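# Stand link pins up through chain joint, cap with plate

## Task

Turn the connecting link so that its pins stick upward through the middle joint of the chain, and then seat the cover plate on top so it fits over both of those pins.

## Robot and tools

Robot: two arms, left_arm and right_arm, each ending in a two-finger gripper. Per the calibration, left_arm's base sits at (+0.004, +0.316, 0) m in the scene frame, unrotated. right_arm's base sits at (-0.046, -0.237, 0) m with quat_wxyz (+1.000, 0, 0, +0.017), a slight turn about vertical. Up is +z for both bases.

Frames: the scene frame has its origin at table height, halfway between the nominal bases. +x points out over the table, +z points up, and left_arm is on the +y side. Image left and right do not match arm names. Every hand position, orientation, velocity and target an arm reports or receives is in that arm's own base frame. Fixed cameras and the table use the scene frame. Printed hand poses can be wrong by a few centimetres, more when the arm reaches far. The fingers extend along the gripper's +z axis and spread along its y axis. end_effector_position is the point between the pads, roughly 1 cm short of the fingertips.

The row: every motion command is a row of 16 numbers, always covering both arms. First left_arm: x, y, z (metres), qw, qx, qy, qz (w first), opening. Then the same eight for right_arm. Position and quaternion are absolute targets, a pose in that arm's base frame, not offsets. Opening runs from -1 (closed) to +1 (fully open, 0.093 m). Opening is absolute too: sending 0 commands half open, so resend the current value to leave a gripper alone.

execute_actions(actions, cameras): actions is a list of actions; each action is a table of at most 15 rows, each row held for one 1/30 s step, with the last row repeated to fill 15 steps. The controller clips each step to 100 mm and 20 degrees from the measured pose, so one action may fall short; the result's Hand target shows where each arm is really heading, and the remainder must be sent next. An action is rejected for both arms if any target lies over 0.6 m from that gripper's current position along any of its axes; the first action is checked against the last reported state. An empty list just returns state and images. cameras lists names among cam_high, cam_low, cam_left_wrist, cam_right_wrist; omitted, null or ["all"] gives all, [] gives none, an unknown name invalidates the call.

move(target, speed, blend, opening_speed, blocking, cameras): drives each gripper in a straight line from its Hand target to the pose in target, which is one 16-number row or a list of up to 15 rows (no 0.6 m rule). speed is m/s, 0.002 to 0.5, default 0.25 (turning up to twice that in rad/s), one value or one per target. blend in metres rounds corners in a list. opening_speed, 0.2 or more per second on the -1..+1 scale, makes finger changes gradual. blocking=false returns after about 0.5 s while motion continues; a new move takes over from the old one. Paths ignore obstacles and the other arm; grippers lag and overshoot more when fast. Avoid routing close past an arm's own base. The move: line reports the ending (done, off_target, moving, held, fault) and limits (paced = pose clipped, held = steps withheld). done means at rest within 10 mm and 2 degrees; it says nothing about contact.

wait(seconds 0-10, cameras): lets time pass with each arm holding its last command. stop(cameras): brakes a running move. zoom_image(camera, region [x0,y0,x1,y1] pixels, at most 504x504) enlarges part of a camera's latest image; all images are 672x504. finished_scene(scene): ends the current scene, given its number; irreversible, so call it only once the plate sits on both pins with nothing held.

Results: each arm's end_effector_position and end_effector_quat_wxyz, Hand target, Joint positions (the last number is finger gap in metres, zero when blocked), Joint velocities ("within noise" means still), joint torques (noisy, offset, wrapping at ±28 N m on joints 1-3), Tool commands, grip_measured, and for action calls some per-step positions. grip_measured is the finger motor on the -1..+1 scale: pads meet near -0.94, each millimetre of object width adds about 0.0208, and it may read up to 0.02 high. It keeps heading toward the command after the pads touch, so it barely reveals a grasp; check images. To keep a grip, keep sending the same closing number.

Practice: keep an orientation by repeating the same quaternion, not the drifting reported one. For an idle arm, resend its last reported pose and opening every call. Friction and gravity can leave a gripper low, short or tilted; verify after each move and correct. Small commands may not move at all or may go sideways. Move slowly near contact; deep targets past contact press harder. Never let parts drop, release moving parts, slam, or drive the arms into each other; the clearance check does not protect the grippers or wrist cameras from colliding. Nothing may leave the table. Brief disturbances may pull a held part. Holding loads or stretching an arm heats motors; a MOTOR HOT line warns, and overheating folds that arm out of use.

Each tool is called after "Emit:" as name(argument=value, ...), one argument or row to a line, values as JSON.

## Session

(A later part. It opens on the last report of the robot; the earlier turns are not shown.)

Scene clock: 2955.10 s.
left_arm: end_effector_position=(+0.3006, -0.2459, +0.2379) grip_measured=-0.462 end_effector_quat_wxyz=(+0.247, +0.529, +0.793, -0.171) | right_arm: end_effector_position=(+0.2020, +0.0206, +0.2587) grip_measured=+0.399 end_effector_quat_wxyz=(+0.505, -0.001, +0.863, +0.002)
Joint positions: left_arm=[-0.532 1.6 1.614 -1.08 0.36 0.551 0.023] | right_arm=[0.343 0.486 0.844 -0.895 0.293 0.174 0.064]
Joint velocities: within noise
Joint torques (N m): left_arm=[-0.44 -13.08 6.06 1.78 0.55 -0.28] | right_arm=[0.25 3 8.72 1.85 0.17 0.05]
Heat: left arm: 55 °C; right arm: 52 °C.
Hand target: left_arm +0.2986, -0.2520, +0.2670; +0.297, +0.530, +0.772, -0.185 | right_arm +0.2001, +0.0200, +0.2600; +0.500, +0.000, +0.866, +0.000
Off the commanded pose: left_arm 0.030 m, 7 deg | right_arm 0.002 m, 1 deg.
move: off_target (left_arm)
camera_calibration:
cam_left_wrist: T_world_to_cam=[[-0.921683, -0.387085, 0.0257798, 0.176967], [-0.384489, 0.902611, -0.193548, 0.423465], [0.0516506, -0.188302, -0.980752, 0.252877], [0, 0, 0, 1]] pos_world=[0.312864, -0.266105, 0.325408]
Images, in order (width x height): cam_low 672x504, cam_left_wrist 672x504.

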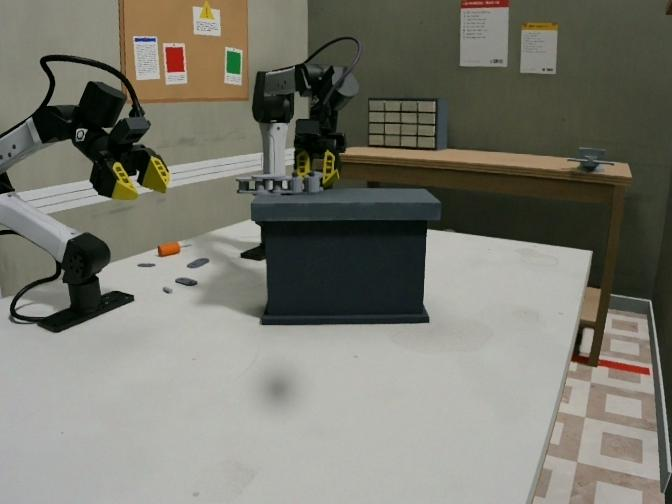

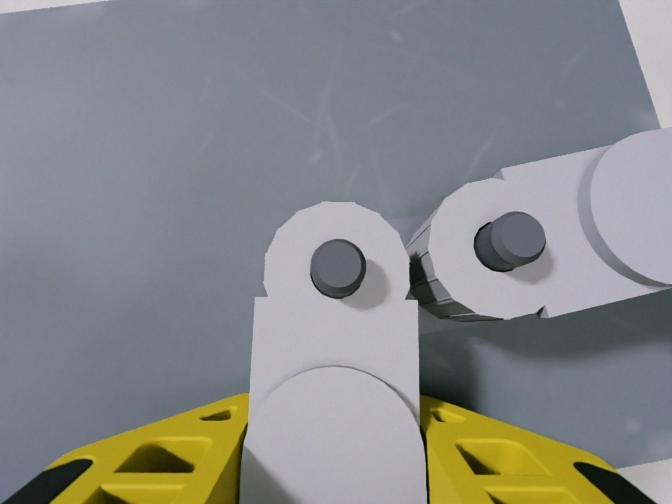

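Emit:
move(
  target=[0.2998,-0.2530,0.260,0.2987,0.5291,0.7729,-0.1857,-0.9,0.20,0.02,0.26,0.5,0,0.866,0,0.4],
  speed=0.04,
  cameras=["cam_left_wrist","cam_low"],
)

Emit:
zoom_image(
  camera="cam_low",
  region=[240, 140, 360, 220],
)

Scene clock: 2960.20 s.
left_arm: end_effector_position=(+0.3010, -0.2468, +0.2378) grip_measured=-0.462 end_effector_quat_wxyz=(+0.258, +0.529, +0.790, -0.172) | right_arm: end_effector_position=(+0.2020, +0.0206, +0.2587) grip_measured=+0.399 end_effector_quat_wxyz=(+0.505, -0.001, +0.863, +0.002)
Joint positions: left_arm=[-0.532 1.582 1.583 -1.044 0.363 0.549 0.023] | right_arm=[0.343 0.486 0.844 -0.895 0.293 0.174 0.064]
Joint velocities: within noise
Joint torques (N m): left_arm=[-0.49 -11.78 5.7 1.73 0.54 -0.27] | right_arm=[0.4 2.88 8.4 1.83 0.22 0.05]
Heat: left arm: 55 °C; right arm: 52 °C.
Hand target: left_arm +0.2991, -0.2524, +0.2601; +0.297, +0.530, +0.772, -0.185 | right_arm +0.2001, +0.0200, +0.2600; +0.500, +0.000, +0.866, +0.000
Off the commanded pose: left_arm 0.023 m, 5 deg | right_arm 0.002 m, 1 deg.
move: off_target (left_arm)
camera_calibration:
cam_left_wrist: T_world_to_cam=[[-0.922158, -0.386544, 0.0144204, 0.180038], [-0.380473, 0.899693, -0.213992, 0.427291], [0.0697434, -0.202821, -0.976729, 0.242638], [0, 0, 0, 1]] pos_world=[0.311673, -0.265626, 0.325833]
Images, in order (width x height): cam_low 672x504, cam_left_wrist 672x504.

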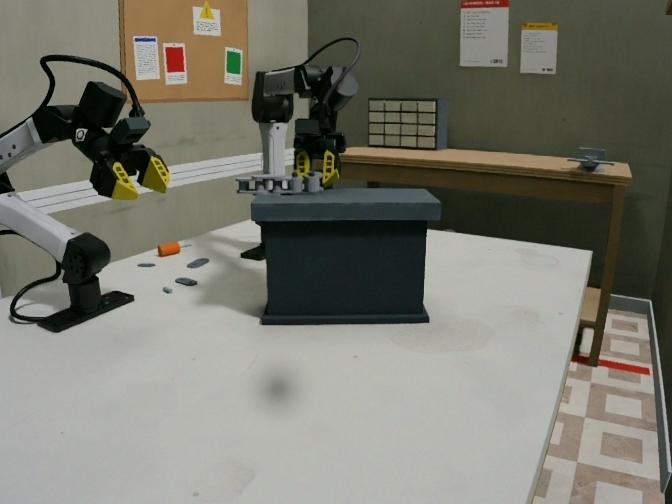

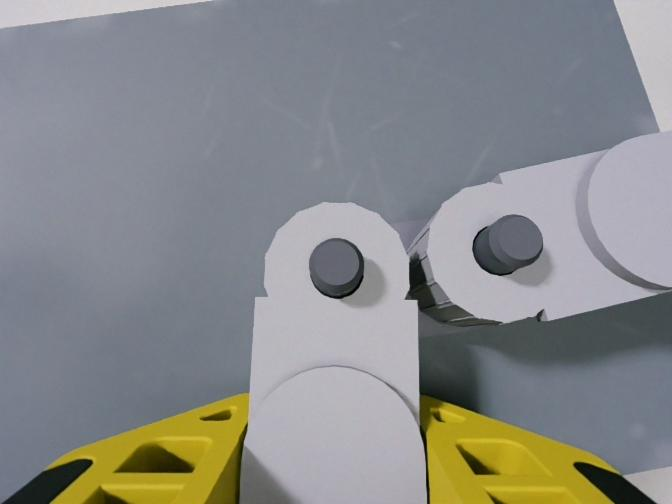

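Scaled by 4.200 from the camera's 672x504 image, which has a finer 960x720 frame.

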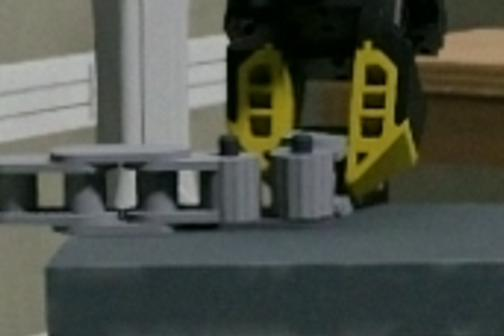

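Emit:
move(
  target=[
    [0.3005,-0.2510,0.252,0.2900,0.5310,0.7760,-0.1800,-0.9,0.20,0.02,0.26,0.5,0,0.866,0,0.4],
    [0.3005,-0.2500,0.250,0.2850,0.5310,0.7780,-0.1780,-0.15,0.20,0.02,0.26,0.5,0,0.866,0,0.4],
  ],
  speed=0.04,
  opening_speed=0.4,
  cameras=["cam_left_wrist","cam_low"],
)

Emit:
zoom_image(
  camera="cam_low",
  region=[240, 140, 360, 220],
)

Scene clock: 2970.17 s.
left_arm: end_effector_position=(+0.3029, -0.2481, +0.2386) grip_measured=-0.152 end_effector_quat_wxyz=(+0.265, +0.529, +0.787, -0.172) | right_arm: end_effector_position=(+0.2020, +0.0206, +0.2587) grip_measured=+0.399 end_effector_quat_wxyz=(+0.505, -0.001, +0.863, +0.002)
Joint positions: left_arm=[-0.532 1.58 1.577 -1.026 0.364 0.549 0.038] | right_arm=[0.343 0.486 0.844 -0.895 0.293 0.174 0.064]
Joint velocities: within noise
Joint torques (N m): left_arm=[-0.35 -10.26 5.39 1.5 0.36 -0.18] | right_arm=[0.1 3.25 8.5 1.82 0.2 0.09]
Heat: left arm: 54 °C; right arm: 52 °C.
Hand target: left_arm +0.3003, -0.2499, +0.2500; +0.285, +0.531, +0.778, -0.178 | right_arm +0.2001, +0.0200, +0.2600; +0.500, +0.000, +0.866, +0.000
Off the commanded pose: left_arm 0.012 m, 3 deg | right_arm 0.002 m, 1 deg.
move: off_target (left_arm); target 2's new opening was sent with left_arm's hand 0.013 m and 3 deg from that target
camera_calibration:
cam_left_wrist: T_world_to_cam=[[-0.922505, -0.385922, 0.00698686, 0.183305], [-0.377459, 0.898197, -0.225316, 0.430795], [0.0806786, -0.210492, -0.974261, 0.237163], [0, 0, 0, 1]] pos_world=[0.312574, -0.266277, 0.326843]
Images, in order (width x height): cam_low 672x504, cam_left_wrist 672x504.

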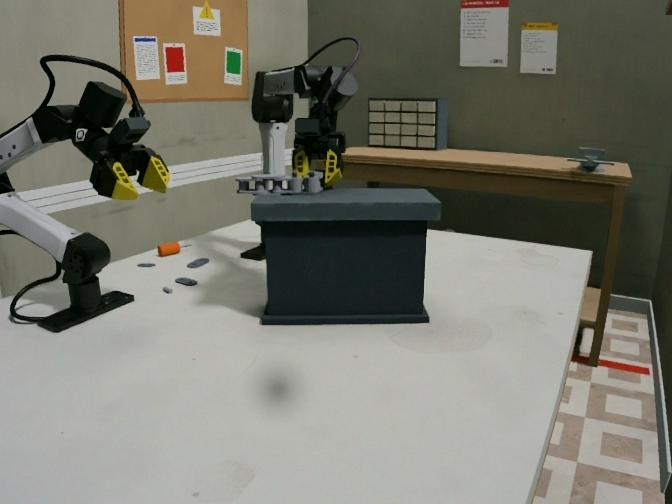

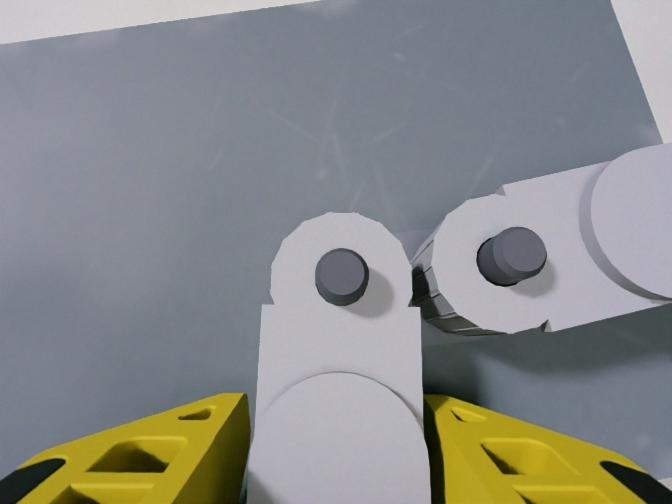

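Scaled by 4.200 from the camera's 672x504 image, which has a finer 960x720 frame.

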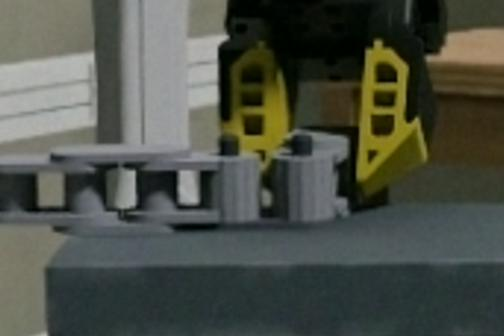

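Emit:
move(
  target=[
    [0.3003,-0.2500,0.270,0.2850,0.5310,0.7780,-0.1780,-0.15,0.20,0.02,0.26,0.5,0,0.866,0,0.4],
    [0.2950,-0.240,0.340,0.2850,0.5310,0.7780,-0.1780,-0.15,0.20,0.02,0.26,0.5,0,0.866,0,0.4],
  ],
  speed=[0.04,0.1],
  cameras=["cam_left_wrist","cam_low","cam_high"],
)

Emit:
zoom_image(
  camera="cam_low",
  region=[240, 140, 360, 220],
)

Emit:
zoom_image(
  camera="cam_high",
  region=[220, 230, 400, 350],
)

Scene clock: 2979.73 s.
left_arm: end_effector_position=(+0.2916, -0.2385, +0.3329) grip_measured=-0.152 end_effector_quat_wxyz=(+0.275, +0.529, +0.784, -0.173) | right_arm: end_effector_position=(+0.2020, +0.0206, +0.2587) grip_measured=+0.399 end_effector_quat_wxyz=(+0.505, -0.001, +0.863, +0.002)
Joint positions: left_arm=[-0.522 1.677 2.085 -1.418 0.372 0.557 0.038] | right_arm=[0.343 0.486 0.844 -0.895 0.293 0.174 0.064]
Joint velocities: within noise
Joint torques (N m): left_arm=[0.68 -5.86 7.76 1.3 0.39 -0.05] | right_arm=[0.27 3.14 8.62 1.84 0.17 0.05]
Heat: left arm: 53 °C; right arm: 52 °C.
Hand target: left_arm +0.2949, -0.2399, +0.3399; +0.285, +0.531, +0.778, -0.178 | right_arm +0.2001, +0.0200, +0.2600; +0.500, +0.000, +0.866, +0.000
Off the commanded pose: left_arm 0.008 m, 1 deg | right_arm 0.002 m, 1 deg.
move: done
camera_calibration:
cam_left_wrist: T_world_to_cam=[[-0.922507, -0.385956, -0.00421858, 0.179662], [-0.373377, 0.895105, -0.243672, 0.443325], [0.0978228, -0.223214, -0.969849, 0.322444], [0, 0, 0, 1]] pos_world=[0.299724, -0.255507, 0.421505]
Images, in order (width x height): cam_high 672x504, cam_low 672x504, cam_left_wrist 672x504.

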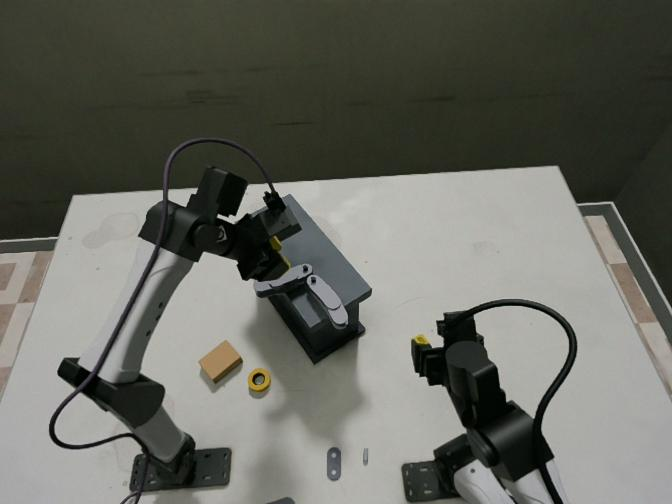

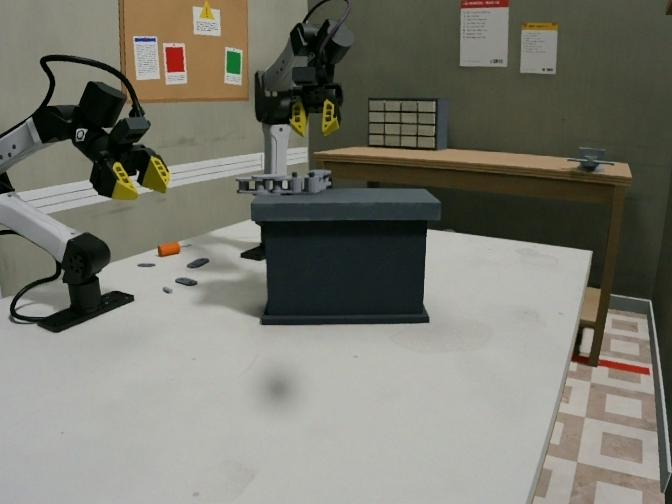

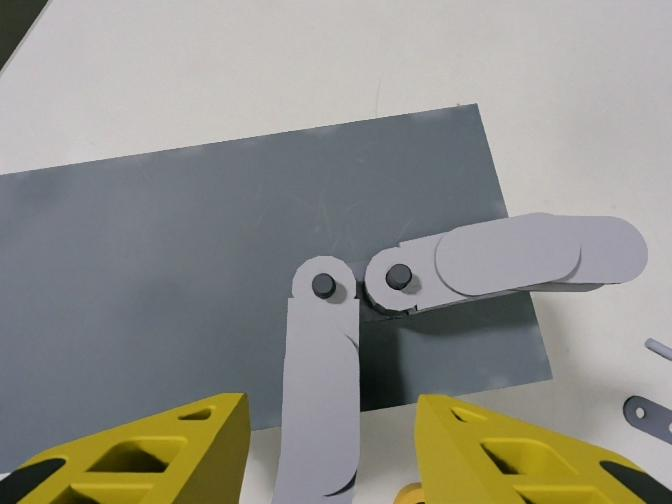

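Scaled by 4.200 from the camera's 672x504 image, which has a finer 960x720 frame.

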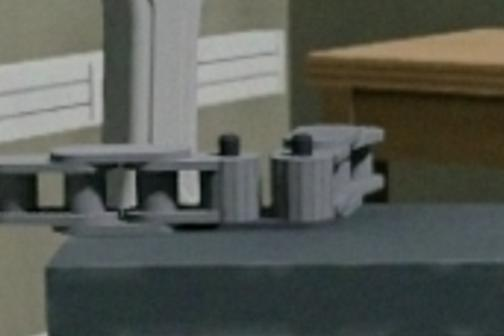

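Scaled by 2.800 from the camera's 672x504 image, which has a finer 960x720 frame.

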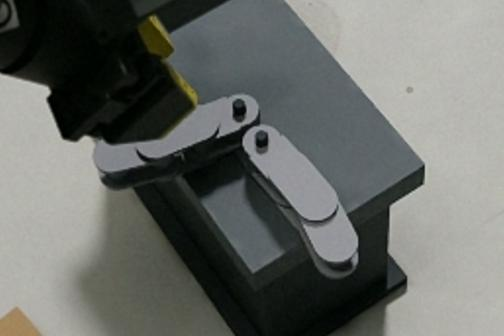

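Emit:
move(
  target=[
    [0.2633,-0.2499,0.310,0.2962,0.4698,0.8138,-0.1710,-1,0.20,0.02,0.26,0.5,0,0.866,0,0.4],
    [0.2633,-0.2499,0.252,0.2962,0.4698,0.8138,-0.1710,-1,0.20,0.02,0.26,0.5,0,0.866,0,0.4],
  ],
  speed=[0.1,0.08],
)

Emit:
zoom_image(
  camera="cam_low",
  region=[240, 100, 440, 230],
)

Scene clock: 3061.00 s.
left_arm: end_effector_position=(+0.2626, -0.2496, +0.2416) grip_measured=-0.982 end_effector_quat_wxyz=(+0.272, +0.473, +0.820, -0.173) | right_arm: end_effector_position=(+0.2020, +0.0206, +0.2587) grip_measured=+0.399 end_effector_quat_wxyz=(+0.505, -0.001, +0.863, +0.002)
Joint positions: left_arm=[-0.635 1.421 1.426 -0.972 0.272 0.327 0] | right_arm=[0.343 0.486 0.844 -0.895 0.293 0.174 0.064]
Joint velocities: within noise
Joint torques (N m): left_arm=[-0.8 -8.91 5.35 1.73 0.01 -0.25] | right_arm=[0.35 2.96 8.54 1.87 0.16 0.08]
Heat: left arm: 44 °C; right arm: 53 °C.
Hand target: left_arm +0.2632, -0.2498, +0.2521; +0.296, +0.470, +0.814, -0.171 | right_arm +0.2001, +0.0200, +0.2600; +0.500, +0.000, +0.866, +0.000
Off the commanded pose: left_arm 0.010 m, 3 deg | right_arm 0.002 m, 1 deg.
move: off_target (left_arm)
camera_calibration:
cam_left_wrist: T_world_to_cam=[[-0.866773, -0.496871, 0.0427194, 0.0945597], [-0.49186, 0.837592, -0.237725, 0.435524], [0.082337, -0.227065, -0.970393, 0.237524], [0, 0, 0, 1]] pos_world=[0.276621, -0.263874, 0.329987]
cam_right_wrist: T_world_to_cam=[[-0.0100124, -0.99995, 0.000842735, 0.0223969], [-0.819723, 0.00772514, -0.572707, 0.350855], [0.572672, -0.00642498, -0.819759, 0.177904], [0, 0, 0, 1]] pos_world=[0.185948, 0.0208284, 0.346757]

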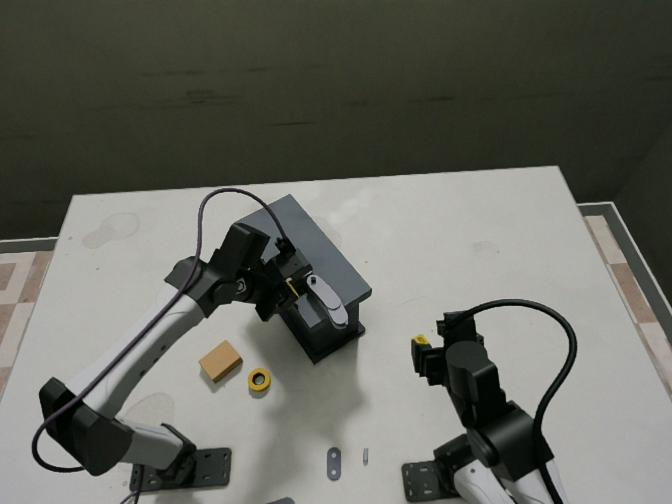

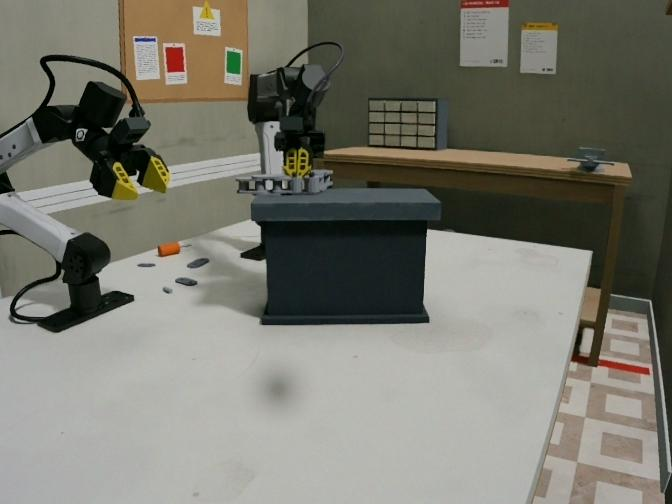

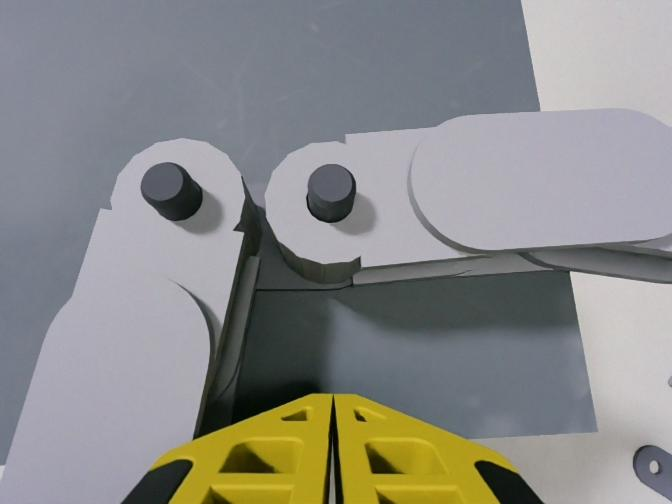

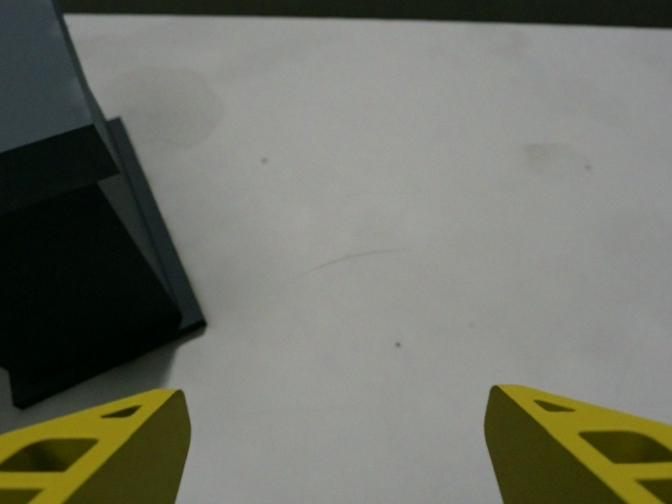

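Scaled by 2.520 from the camera's 672x504 image, which has a finer 960x720 frame.

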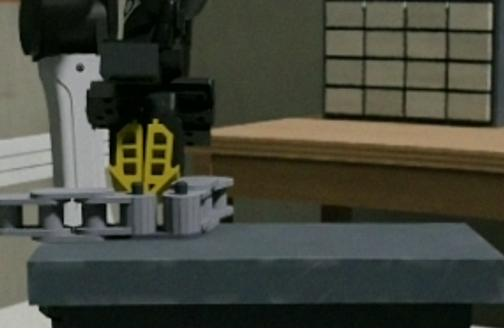

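Emit:
move(
  target=[
    [0.2865,-0.2275,0.256,0.2962,0.4698,0.8138,-0.1710,-1,0.20,0.02,0.26,0.5,0,0.866,0,0.4],
    [0.3104,-0.2195,0.256,0.2962,0.4698,0.8138,-0.1710,-1,0.20,0.02,0.26,0.5,0,0.866,0,0.4],
  ],
  speed=0.04,
  blend=0.01,
  cameras=["cam_left_wrist","cam_high","cam_low"],
)

Scene clock: 3069.17 s.
left_arm: end_effector_position=(+0.3034, -0.2168, +0.2456) grip_measured=-0.982 end_effector_quat_wxyz=(+0.282, +0.468, +0.821, -0.167) | right_arm: end_effector_position=(+0.2020, +0.0206, +0.2587) grip_measured=+0.399 end_effector_quat_wxyz=(+0.505, -0.001, +0.863, +0.002)
Joint positions: left_arm=[-0.465 1.482 1.495 -1.002 0.351 0.465 0] | right_arm=[0.343 0.486 0.844 -0.895 0.293 0.174 0.064]
Joint velocities: within noise
Joint torques (N m): left_arm=[0.72 -5 9.1 1.39 0.35 -0.02] | right_arm=[0.49 3.29 8.43 1.83 0.21 0.02]
Heat: left arm: 43 °C; right arm: 53 °C.
Hand target: left_arm +0.3101, -0.2193, +0.2559; +0.296, +0.470, +0.814, -0.171 | right_arm +0.2001, +0.0200, +0.2600; +0.500, +0.000, +0.866, +0.000
Off the commanded pose: left_arm 0.013 m, 2 deg | right_arm 0.002 m, 1 deg.
move: off_target (left_arm)
camera_calibration:
cam_left_wrist: T_world_to_cam=[[-0.85872, -0.511783, 0.026032, 0.144416], [-0.501228, 0.828269, -0.250481, 0.433067], [0.106631, -0.228141, -0.967771, 0.237286], [0, 0, 0, 1]] pos_world=[0.315777, -0.230652, 0.334355]
Images, in order (width x height): cam_high 672x504, cam_low 672x504, cam_left_wrist 672x504.

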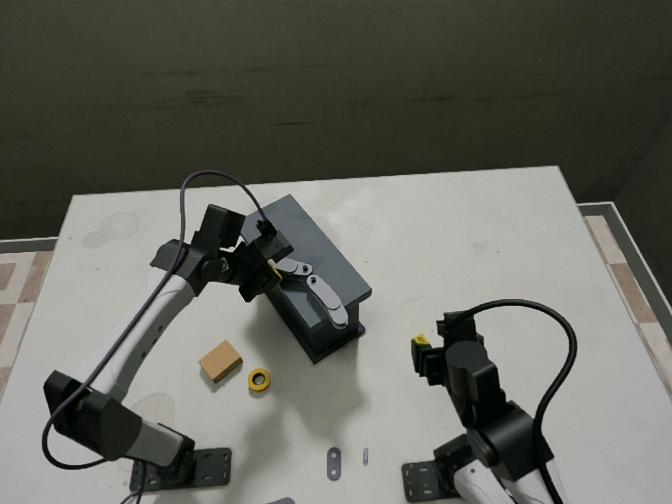

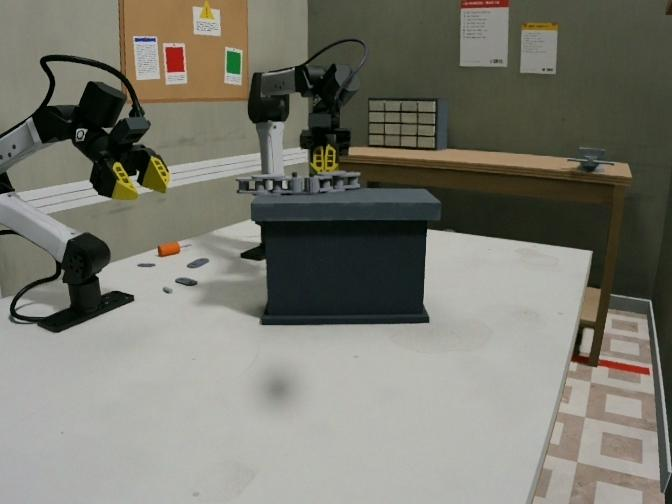

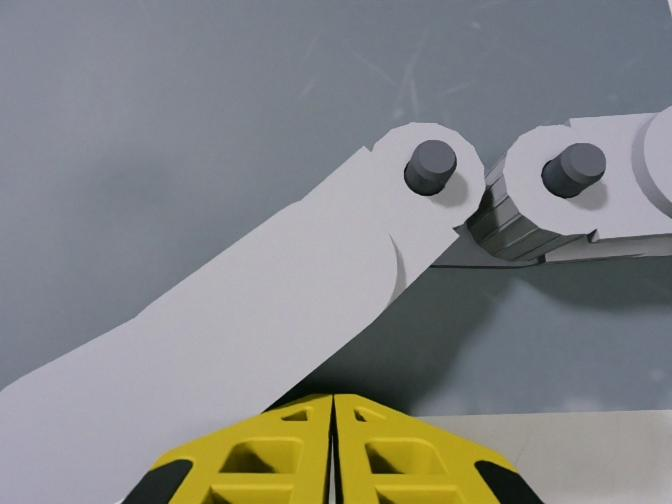

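Emit:
move(
  target=[
    [0.3325,-0.2225,0.256,0.2962,0.4698,0.8138,-0.1710,-1,0.20,0.02,0.26,0.5,0,0.866,0,0.4],
    [0.3490,-0.2300,0.256,0.2962,0.4698,0.8138,-0.1710,-1,0.20,0.02,0.26,0.5,0,0.866,0,0.4],
  ],
  speed=0.04,
  blend=0.01,
  cameras=["cam_left_wrist","cam_high","cam_low"],
)

Scene clock: 3076.63 s.
left_arm: end_effector_position=(+0.3411, -0.2265, +0.2449) grip_measured=-0.982 end_effector_quat_wxyz=(+0.279, +0.467, +0.822, -0.166) | right_arm: end_effector_position=(+0.2020, +0.0206, +0.2587) grip_measured=+0.399 end_effector_quat_wxyz=(+0.505, -0.001, +0.863, +0.002)
Joint positions: left_arm=[-0.44 1.633 1.646 -1.016 0.361 0.486 0] | right_arm=[0.343 0.486 0.844 -0.895 0.293 0.174 0.064]
Joint velocities: within noise
Joint torques (N m): left_arm=[0.58 -6.39 9.1 1.41 0.39 -0.07] | right_arm=[0.4 2.82 8.21 1.82 0.18 0.06]
Heat: left arm: 43 °C; right arm: 53 °C.
Hand target: left_arm +0.3486, -0.2297, +0.2559; +0.296, +0.470, +0.814, -0.171 | right_arm +0.2001, +0.0200, +0.2600; +0.500, +0.000, +0.866, +0.000
Off the commanded pose: left_arm 0.014 m, 2 deg | right_arm 0.002 m, 1 deg.
move: off_target (left_arm); blend cut to 0.0091 m at target 1
camera_calibration:
cam_left_wrist: T_world_to_cam=[[-0.857395, -0.513894, 0.0280441, 0.170438], [-0.504431, 0.8283, -0.243863, 0.45922], [0.102091, -0.223233, -0.969404, 0.233416], [0, 0, 0, 1]] pos_world=[0.353948, -0.240678, 0.333481]
Images, in order (width x height): cam_high 672x504, cam_low 672x504, cam_left_wrist 672x504.

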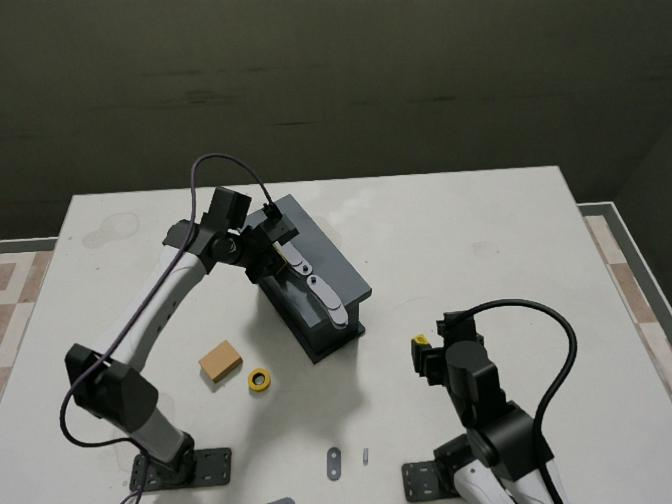

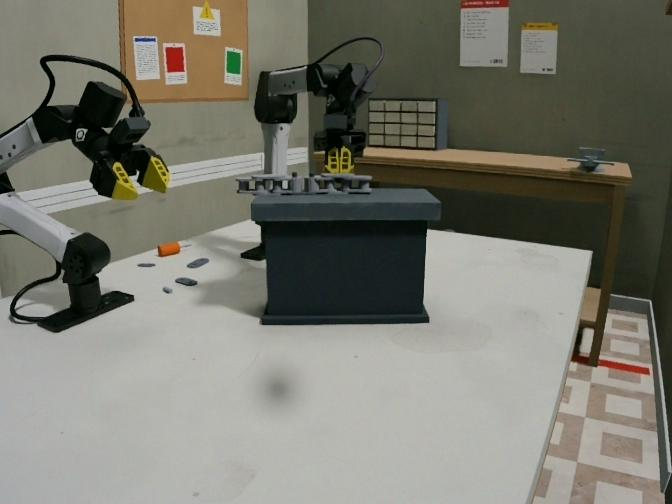

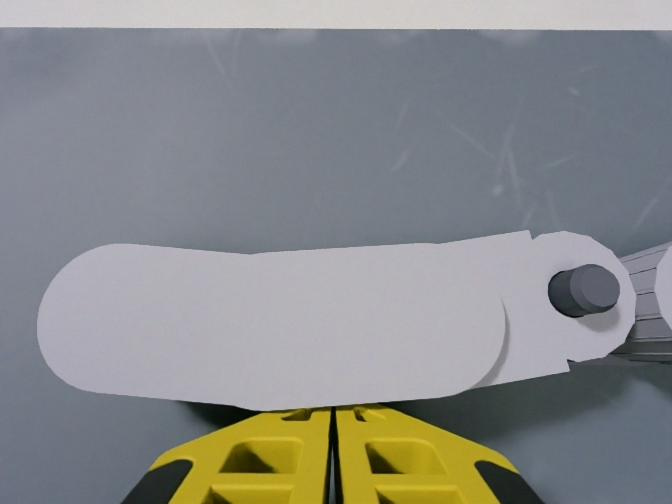

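Emit:
move(
  target=[
    [0.3250,-0.1900,0.290,0.2962,0.4698,0.8138,-0.1710,-1,0.20,0.02,0.26,0.5,0,0.866,0,0.4],
    [0.2950,-0.240,0.340,0.2850,0.5310,0.7780,-0.1780,0.3,0.20,0.02,0.26,0.5,0,0.866,0,0.4],
  ],
  speed=[0.1,0.1],
  blend=0.01,
  cameras=["cam_left_wrist","cam_high","cam_low"],
)

Emit:
zoom_image(
  camera="cam_low",
  region=[230, 140, 390, 220],
)

Emit:
zoom_image(
  camera="cam_left_wrist",
  region=[240, 200, 480, 360],
)

Scene clock: 3086.70 s.
left_arm: end_effector_position=(+0.2919, -0.2372, +0.3348) grip_measured=+0.298 end_effector_quat_wxyz=(+0.277, +0.528, +0.782, -0.183) | right_arm: end_effector_position=(+0.2020, +0.0206, +0.2587) grip_measured=+0.399 end_effector_quat_wxyz=(+0.505, -0.001, +0.863, +0.002)
Joint positions: left_arm=[-0.507 1.675 2.085 -1.419 0.4 0.563 0.06] | right_arm=[0.343 0.486 0.844 -0.895 0.293 0.174 0.064]
Joint velocities: within noise
Joint torques (N m): left_arm=[-0.84 -5.72 7.75 1.3 0.13 -0.14] | right_arm=[0.34 2.82 8.58 1.83 0.21 0.07]
Heat: left arm: 44 °C; right arm: 53 °C.
Hand target: left_arm +0.2949, -0.2398, +0.3400; +0.285, +0.531, +0.778, -0.178 | right_arm +0.2001, +0.0200, +0.2600; +0.500, +0.000, +0.866, +0.000
Off the commanded pose: left_arm 0.007 m, 1 deg | right_arm 0.002 m, 1 deg.
move: done
camera_calibration:
cam_left_wrist: T_world_to_cam=[[-0.924308, -0.381499, 0.0106276, 0.176995], [-0.37108, 0.891861, -0.258619, 0.446362], [0.0891844, -0.242987, -0.965921, 0.321117], [0, 0, 0, 1]] pos_world=[0.300595, -0.252542, 0.42373]
Images, in order (width x height): cam_high 672x504, cam_low 672x504, cam_left_wrist 672x504.

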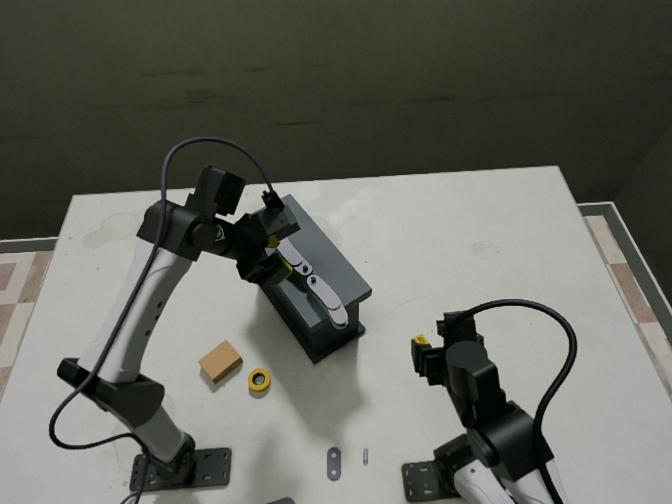

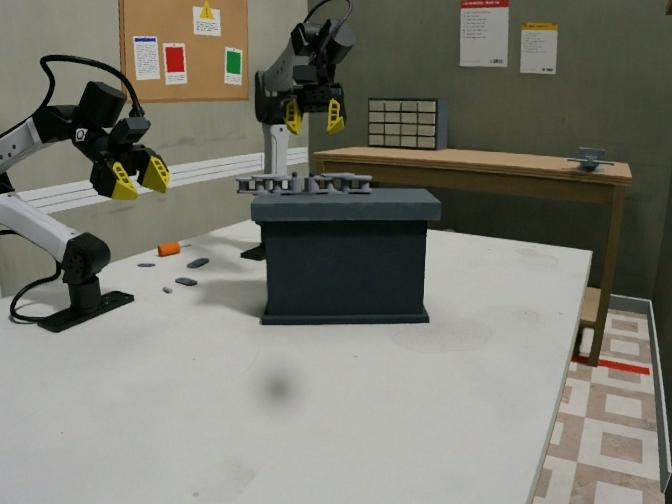

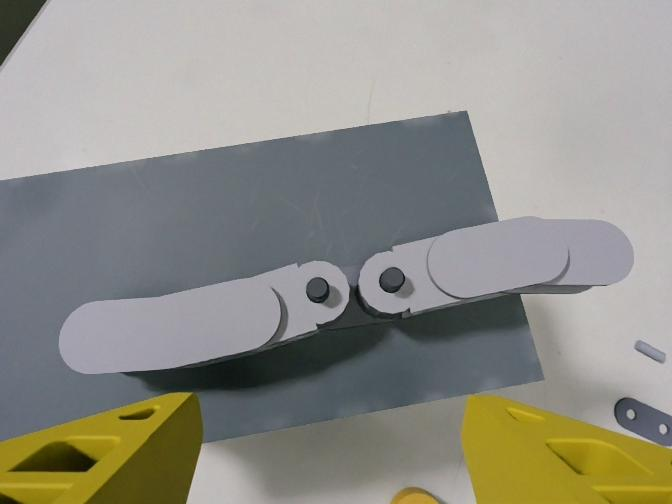

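Scaled by 3.150 from the camera's 672x504 image, which has a finer 960x720 frame.

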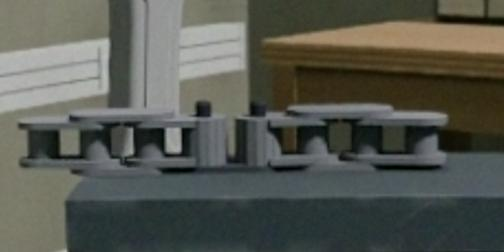

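Scaled by 2.100 from the camera's 672x504 image, which has a finer 960x720 frame.

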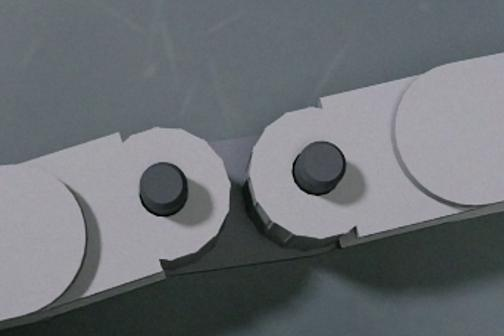

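Emit:
move(
  target=[
    [0.2950,-0.240,0.340,0.2850,0.5310,0.7780,-0.1780,0.3,0.12,0.15,0.20,0.2588,0,0.9659,0,0.3],
    [0.2950,-0.240,0.340,0.2850,0.5310,0.7780,-0.1780,0.3,0.055,0.25,0.13,0,0.0262,0.9997,0,0.3],
  ],
  speed=[0.2,0.15],
  blend=0.02,
  cameras=["cam_right_wrist","cam_high"],
)

Scene clock: 3135.43 s.
left_arm: end_effector_position=(+0.2919, -0.2373, +0.3349) grip_measured=+0.298 end_effector_quat_wxyz=(+0.277, +0.528, +0.782, -0.183) | right_arm: end_effector_position=(+0.0568, +0.2407, +0.1279) grip_measured=+0.302 end_effector_quat_wxyz=(+0.003, +0.026, +1.000, -0.013)
Joint positions: left_arm=[-0.507 1.675 2.086 -1.419 0.4 0.563 0.06] | right_arm=[1.347 1.499 1.232 -1.329 0.012 1.398 0.06]
Joint velocities: within noise
Joint torques (N m): left_arm=[-0.84 -5.71 7.75 1.31 0.13 -0.14] | right_arm=[0.12 -4.51 7.95 0.47 -0.04 0.05]
Heat: left arm: 42 °C; right arm: 52 °C.
Hand target: left_arm +0.2949, -0.2399, +0.3400; +0.286, +0.531, +0.778, -0.178 | right_arm +0.0550, +0.2498, +0.1301; +0.000, +0.026, +1.000, +0.000
Off the commanded pose: left_arm 0.007 m, 1 deg | right_arm 0.010 m, 2 deg.
move: done
camera_calibration:
cam_right_wrist: T_world_to_cam=[[-0.0546306, -0.997699, 0.0401467, 0.238124], [-0.901618, 0.066567, 0.42738, 0.0178254], [-0.429069, -0.012849, -0.90318, 0.224332], [0, 0, 0, 1]] pos_world=[0.125334, 0.239272, 0.185434]
Images, in order (width x height): cam_high 672x504, cam_right_wrist 672x504.

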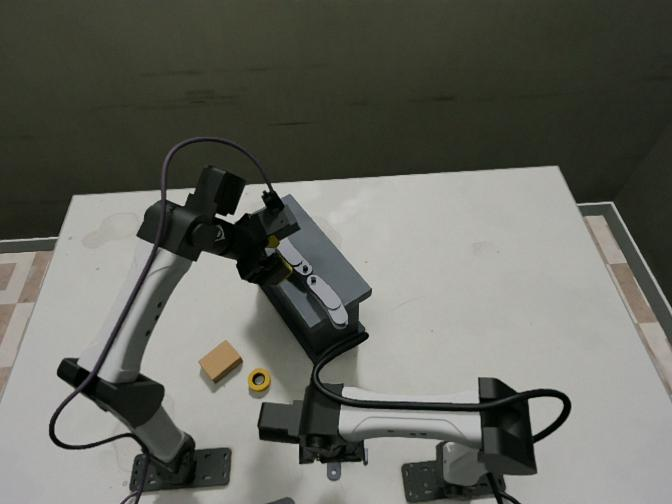

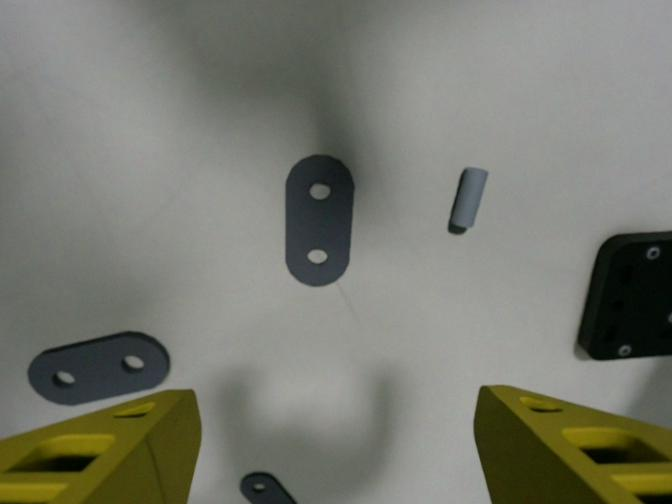

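Emit:
move(
  target=[
    [0.2950,-0.240,0.340,0.2850,0.5310,0.7780,-0.1780,0.3,0.052,0.252,0.06,0,0.0497,0.9988,0,0.3],
    [0.2950,-0.240,0.340,0.2850,0.5310,0.7780,-0.1780,0.3,0.052,0.252,0.025,0,0.0497,0.9988,0,0.3],
  ],
  speed=[0.15,0.05],
  cameras=["cam_right_wrist","cam_low"],
)

Emit:
zoom_image(
  camera="cam_low",
  region=[130, 220, 270, 310],
)

Scene clock: 3157.73 s.
left_arm: end_effector_position=(+0.2919, -0.2373, +0.3349) grip_measured=+0.298 end_effector_quat_wxyz=(+0.277, +0.528, +0.782, -0.183) | right_arm: end_effector_position=(+0.0556, +0.2512, +0.0298) grip_measured=+0.302 end_effector_quat_wxyz=(+0.005, +0.050, +0.999, +0.001)
Joint positions: left_arm=[-0.507 1.675 2.086 -1.419 0.4 0.563 0.06] | right_arm=[1.36 1.598 0.927 -0.896 0.01 1.459 0.06]
Joint velocities: within noise
Joint torques (N m): left_arm=[-0.84 -5.71 7.75 1.31 0.13 -0.14] | right_arm=[0.27 -4.63 5.24 0.51 -0.04 0.07]
Heat: left arm: 42 °C; right arm: 52 °C.
Hand target: left_arm +0.2949, -0.2399, +0.3400; +0.286, +0.531, +0.778, -0.178 | right_arm +0.0519, +0.2518, +0.0251; +0.000, +0.050, +0.999, +0.000
Off the commanded pose: left_arm 0.007 m, 1 deg | right_arm 0.006 m, 1 deg.
move: done
camera_calibration:
cam_right_wrist: T_world_to_cam=[[-0.102669, -0.99465, 0.0113793, 0.255278], [-0.899789, 0.0977423, 0.425237, 0.0500392], [-0.424074, 0.0334197, -0.905011, 0.12351], [0, 0, 0, 1]] pos_world=[0.123611, 0.244893, 0.0875941]
Images, in order (width x height): cam_low 672x504, cam_right_wrist 672x504.

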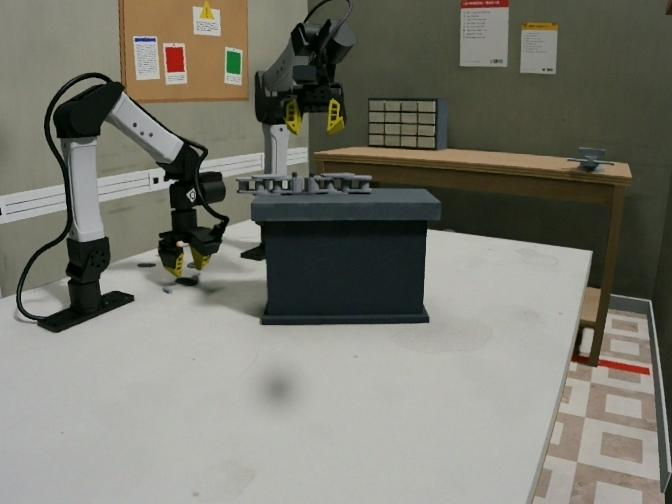

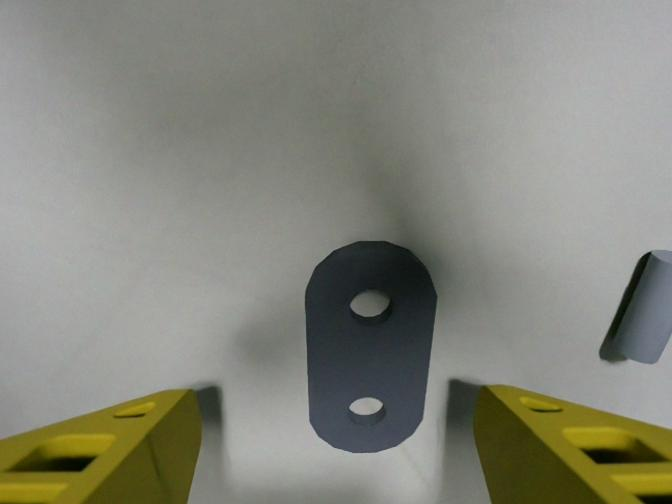

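Scaled by 3.600 from the camera's 672x504 image, which has a finer 960x720 frame.

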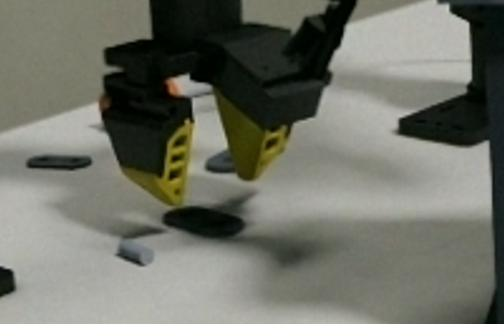

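Emit:
move(
  target=[
    [0.2950,-0.240,0.340,0.2850,0.5310,0.7780,-0.1780,0.3,0.050,0.2435,0.022,0,0.0497,0.9988,0,0.3],
    [0.2950,-0.240,0.340,0.2850,0.5310,0.7780,-0.1780,0.3,0.050,0.2435,0.0125,0,0.0497,0.9988,0,0.3],
  ],
  speed=[0.05,0.03],
  cameras=["cam_right_wrist","cam_low"],
)

Emit:
zoom_image(
  camera="cam_low",
  region=[130, 220, 270, 310],
)

Scene clock: 3169.17 s.
left_arm: end_effector_position=(+0.2919, -0.2373, +0.3349) grip_measured=+0.298 end_effector_quat_wxyz=(+0.277, +0.528, +0.782, -0.183) | right_arm: end_effector_position=(+0.0537, +0.2424, +0.0154) grip_measured=+0.302 end_effector_quat_wxyz=(+0.005, +0.050, +0.999, -0.003)
Joint positions: left_arm=[-0.507 1.675 2.086 -1.419 0.4 0.563 0.06] | right_arm=[1.36 1.598 0.864 -0.84 0.01 1.46 0.06]
Joint velocities: within noise
Joint torques (N m): left_arm=[-0.85 -5.72 7.73 1.31 0.13 -0.14] | right_arm=[0.38 -5.27 4.89 0.55 -0.12 0.09]
Heat: left arm: 41 °C; right arm: 50 °C.
Hand target: left_arm +0.2949, -0.2399, +0.3400; +0.286, +0.531, +0.778, -0.178 | right_arm +0.0500, +0.2433, +0.0126; +0.000, +0.050, +0.999, +0.000
Off the commanded pose: left_arm 0.007 m, 1 deg | right_arm 0.005 m, 1 deg.
move: done
camera_calibration:
cam_right_wrist: T_world_to_cam=[[-0.103404, -0.994459, 0.018956, 0.246358], [-0.899033, 0.1016, 0.425931, 0.0543296], [-0.425497, 0.0270008, -0.904557, 0.111613], [0, 0, 0, 1]] pos_world=[0.121809, 0.23646, 0.0731495]
Images, in order (width x height): cam_low 672x504, cam_right_wrist 672x504.

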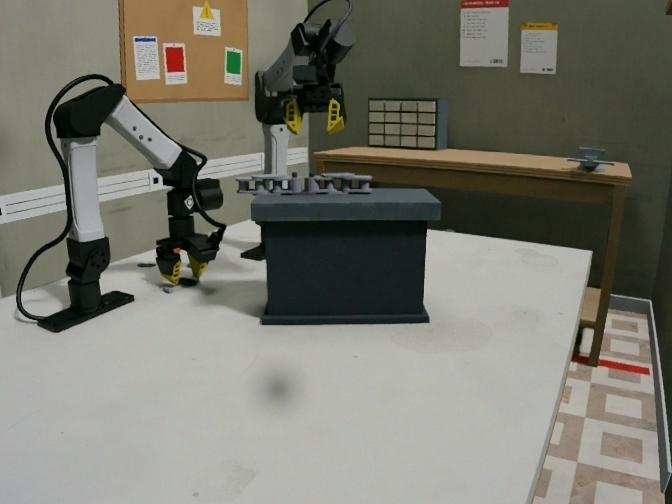

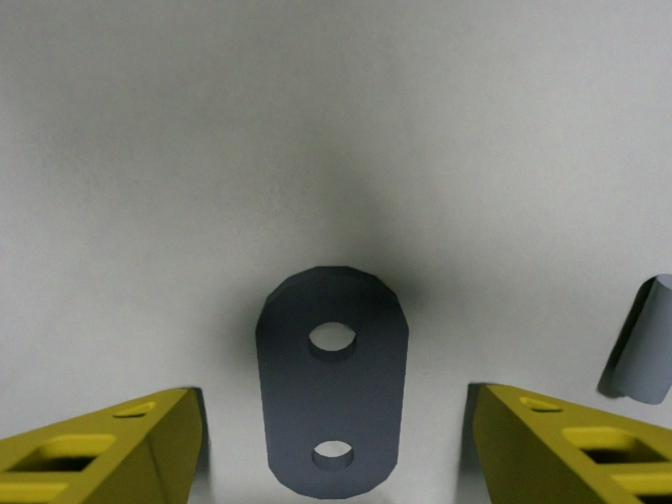

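Scaled by 3.600 from the camera's 672x504 image, which has a finer 960x720 frame.

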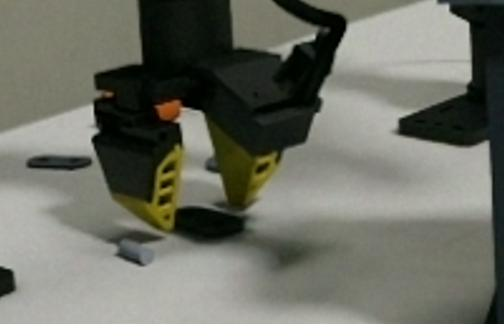

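Emit:
move(
  target=[0.2950,-0.240,0.340,0.2850,0.5310,0.7780,-0.1780,0.3,0.050,0.2435,0.0070,0,0.0497,0.9988,0,0.3],
  speed=0.03,
  cameras=["cam_right_wrist","cam_low"],
)

Emit:
zoom_image(
  camera="cam_low",
  region=[130, 220, 270, 310],
)

Scene clock: 3174.67 s.
left_arm: end_effector_position=(+0.2919, -0.2373, +0.3349) grip_measured=+0.298 end_effector_quat_wxyz=(+0.277, +0.528, +0.782, -0.183) | right_arm: end_effector_position=(+0.0539, +0.2436, +0.0126) grip_measured=+0.302 end_effector_quat_wxyz=(+0.006, +0.050, +0.999, +0.003)
Joint positions: left_arm=[-0.507 1.675 2.086 -1.419 0.4 0.563 0.06] | right_arm=[1.36 1.598 0.851 -0.816 0.01 1.46 0.06]
Joint velocities: within noise
Joint torques (N m): left_arm=[-0.84 -5.72 7.73 1.31 0.12 -0.14] | right_arm=[0.39 -4.21 4.75 0.56 -0.04 0.09]
Heat: left arm: 41 °C; right arm: 49 °C.
Hand target: left_arm +0.2949, -0.2399, +0.3400; +0.286, +0.531, +0.778, -0.178 | right_arm +0.0500, +0.2433, +0.0072; +0.000, +0.050, +0.999, +0.000
Off the commanded pose: left_arm 0.007 m, 1 deg | right_arm 0.007 m, 1 deg.
move: done
camera_calibration:
cam_right_wrist: T_world_to_cam=[[-0.103815, -0.994568, 0.00757483, 0.247801], [-0.900016, 0.0971813, 0.424886, 0.0567997], [-0.423314, 0.037292, -0.905215, 0.106481], [0, 0, 0, 1]] pos_world=[0.121921, 0.236965, 0.0703775]
Images, in order (width x height): cam_low 672x504, cam_right_wrist 672x504.

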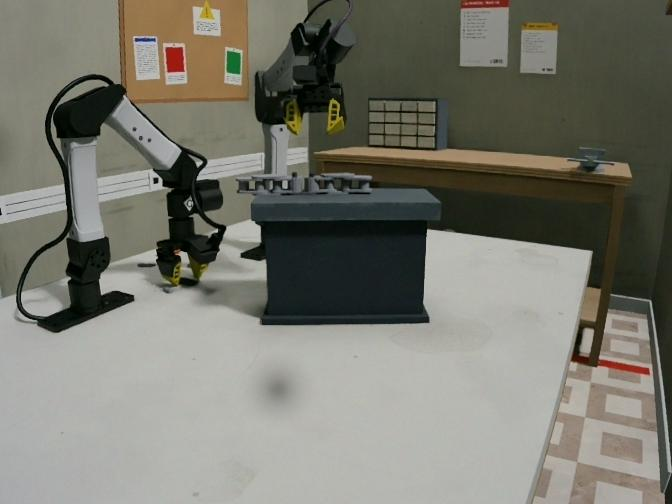

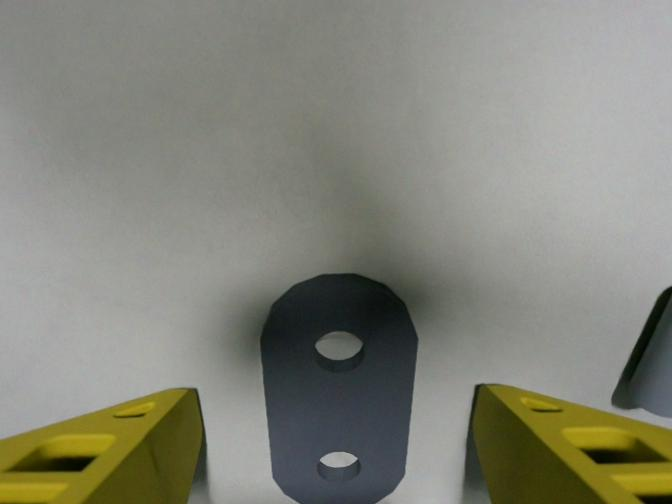

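Scaled by 3.600 from the camera's 672x504 image, which has a finer 960x720 frame.

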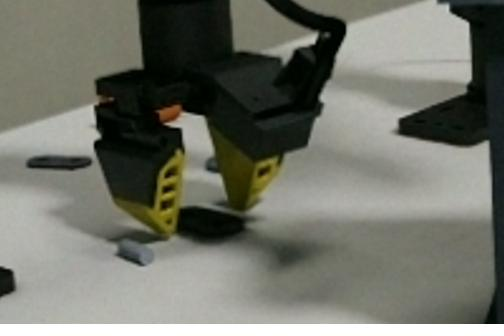

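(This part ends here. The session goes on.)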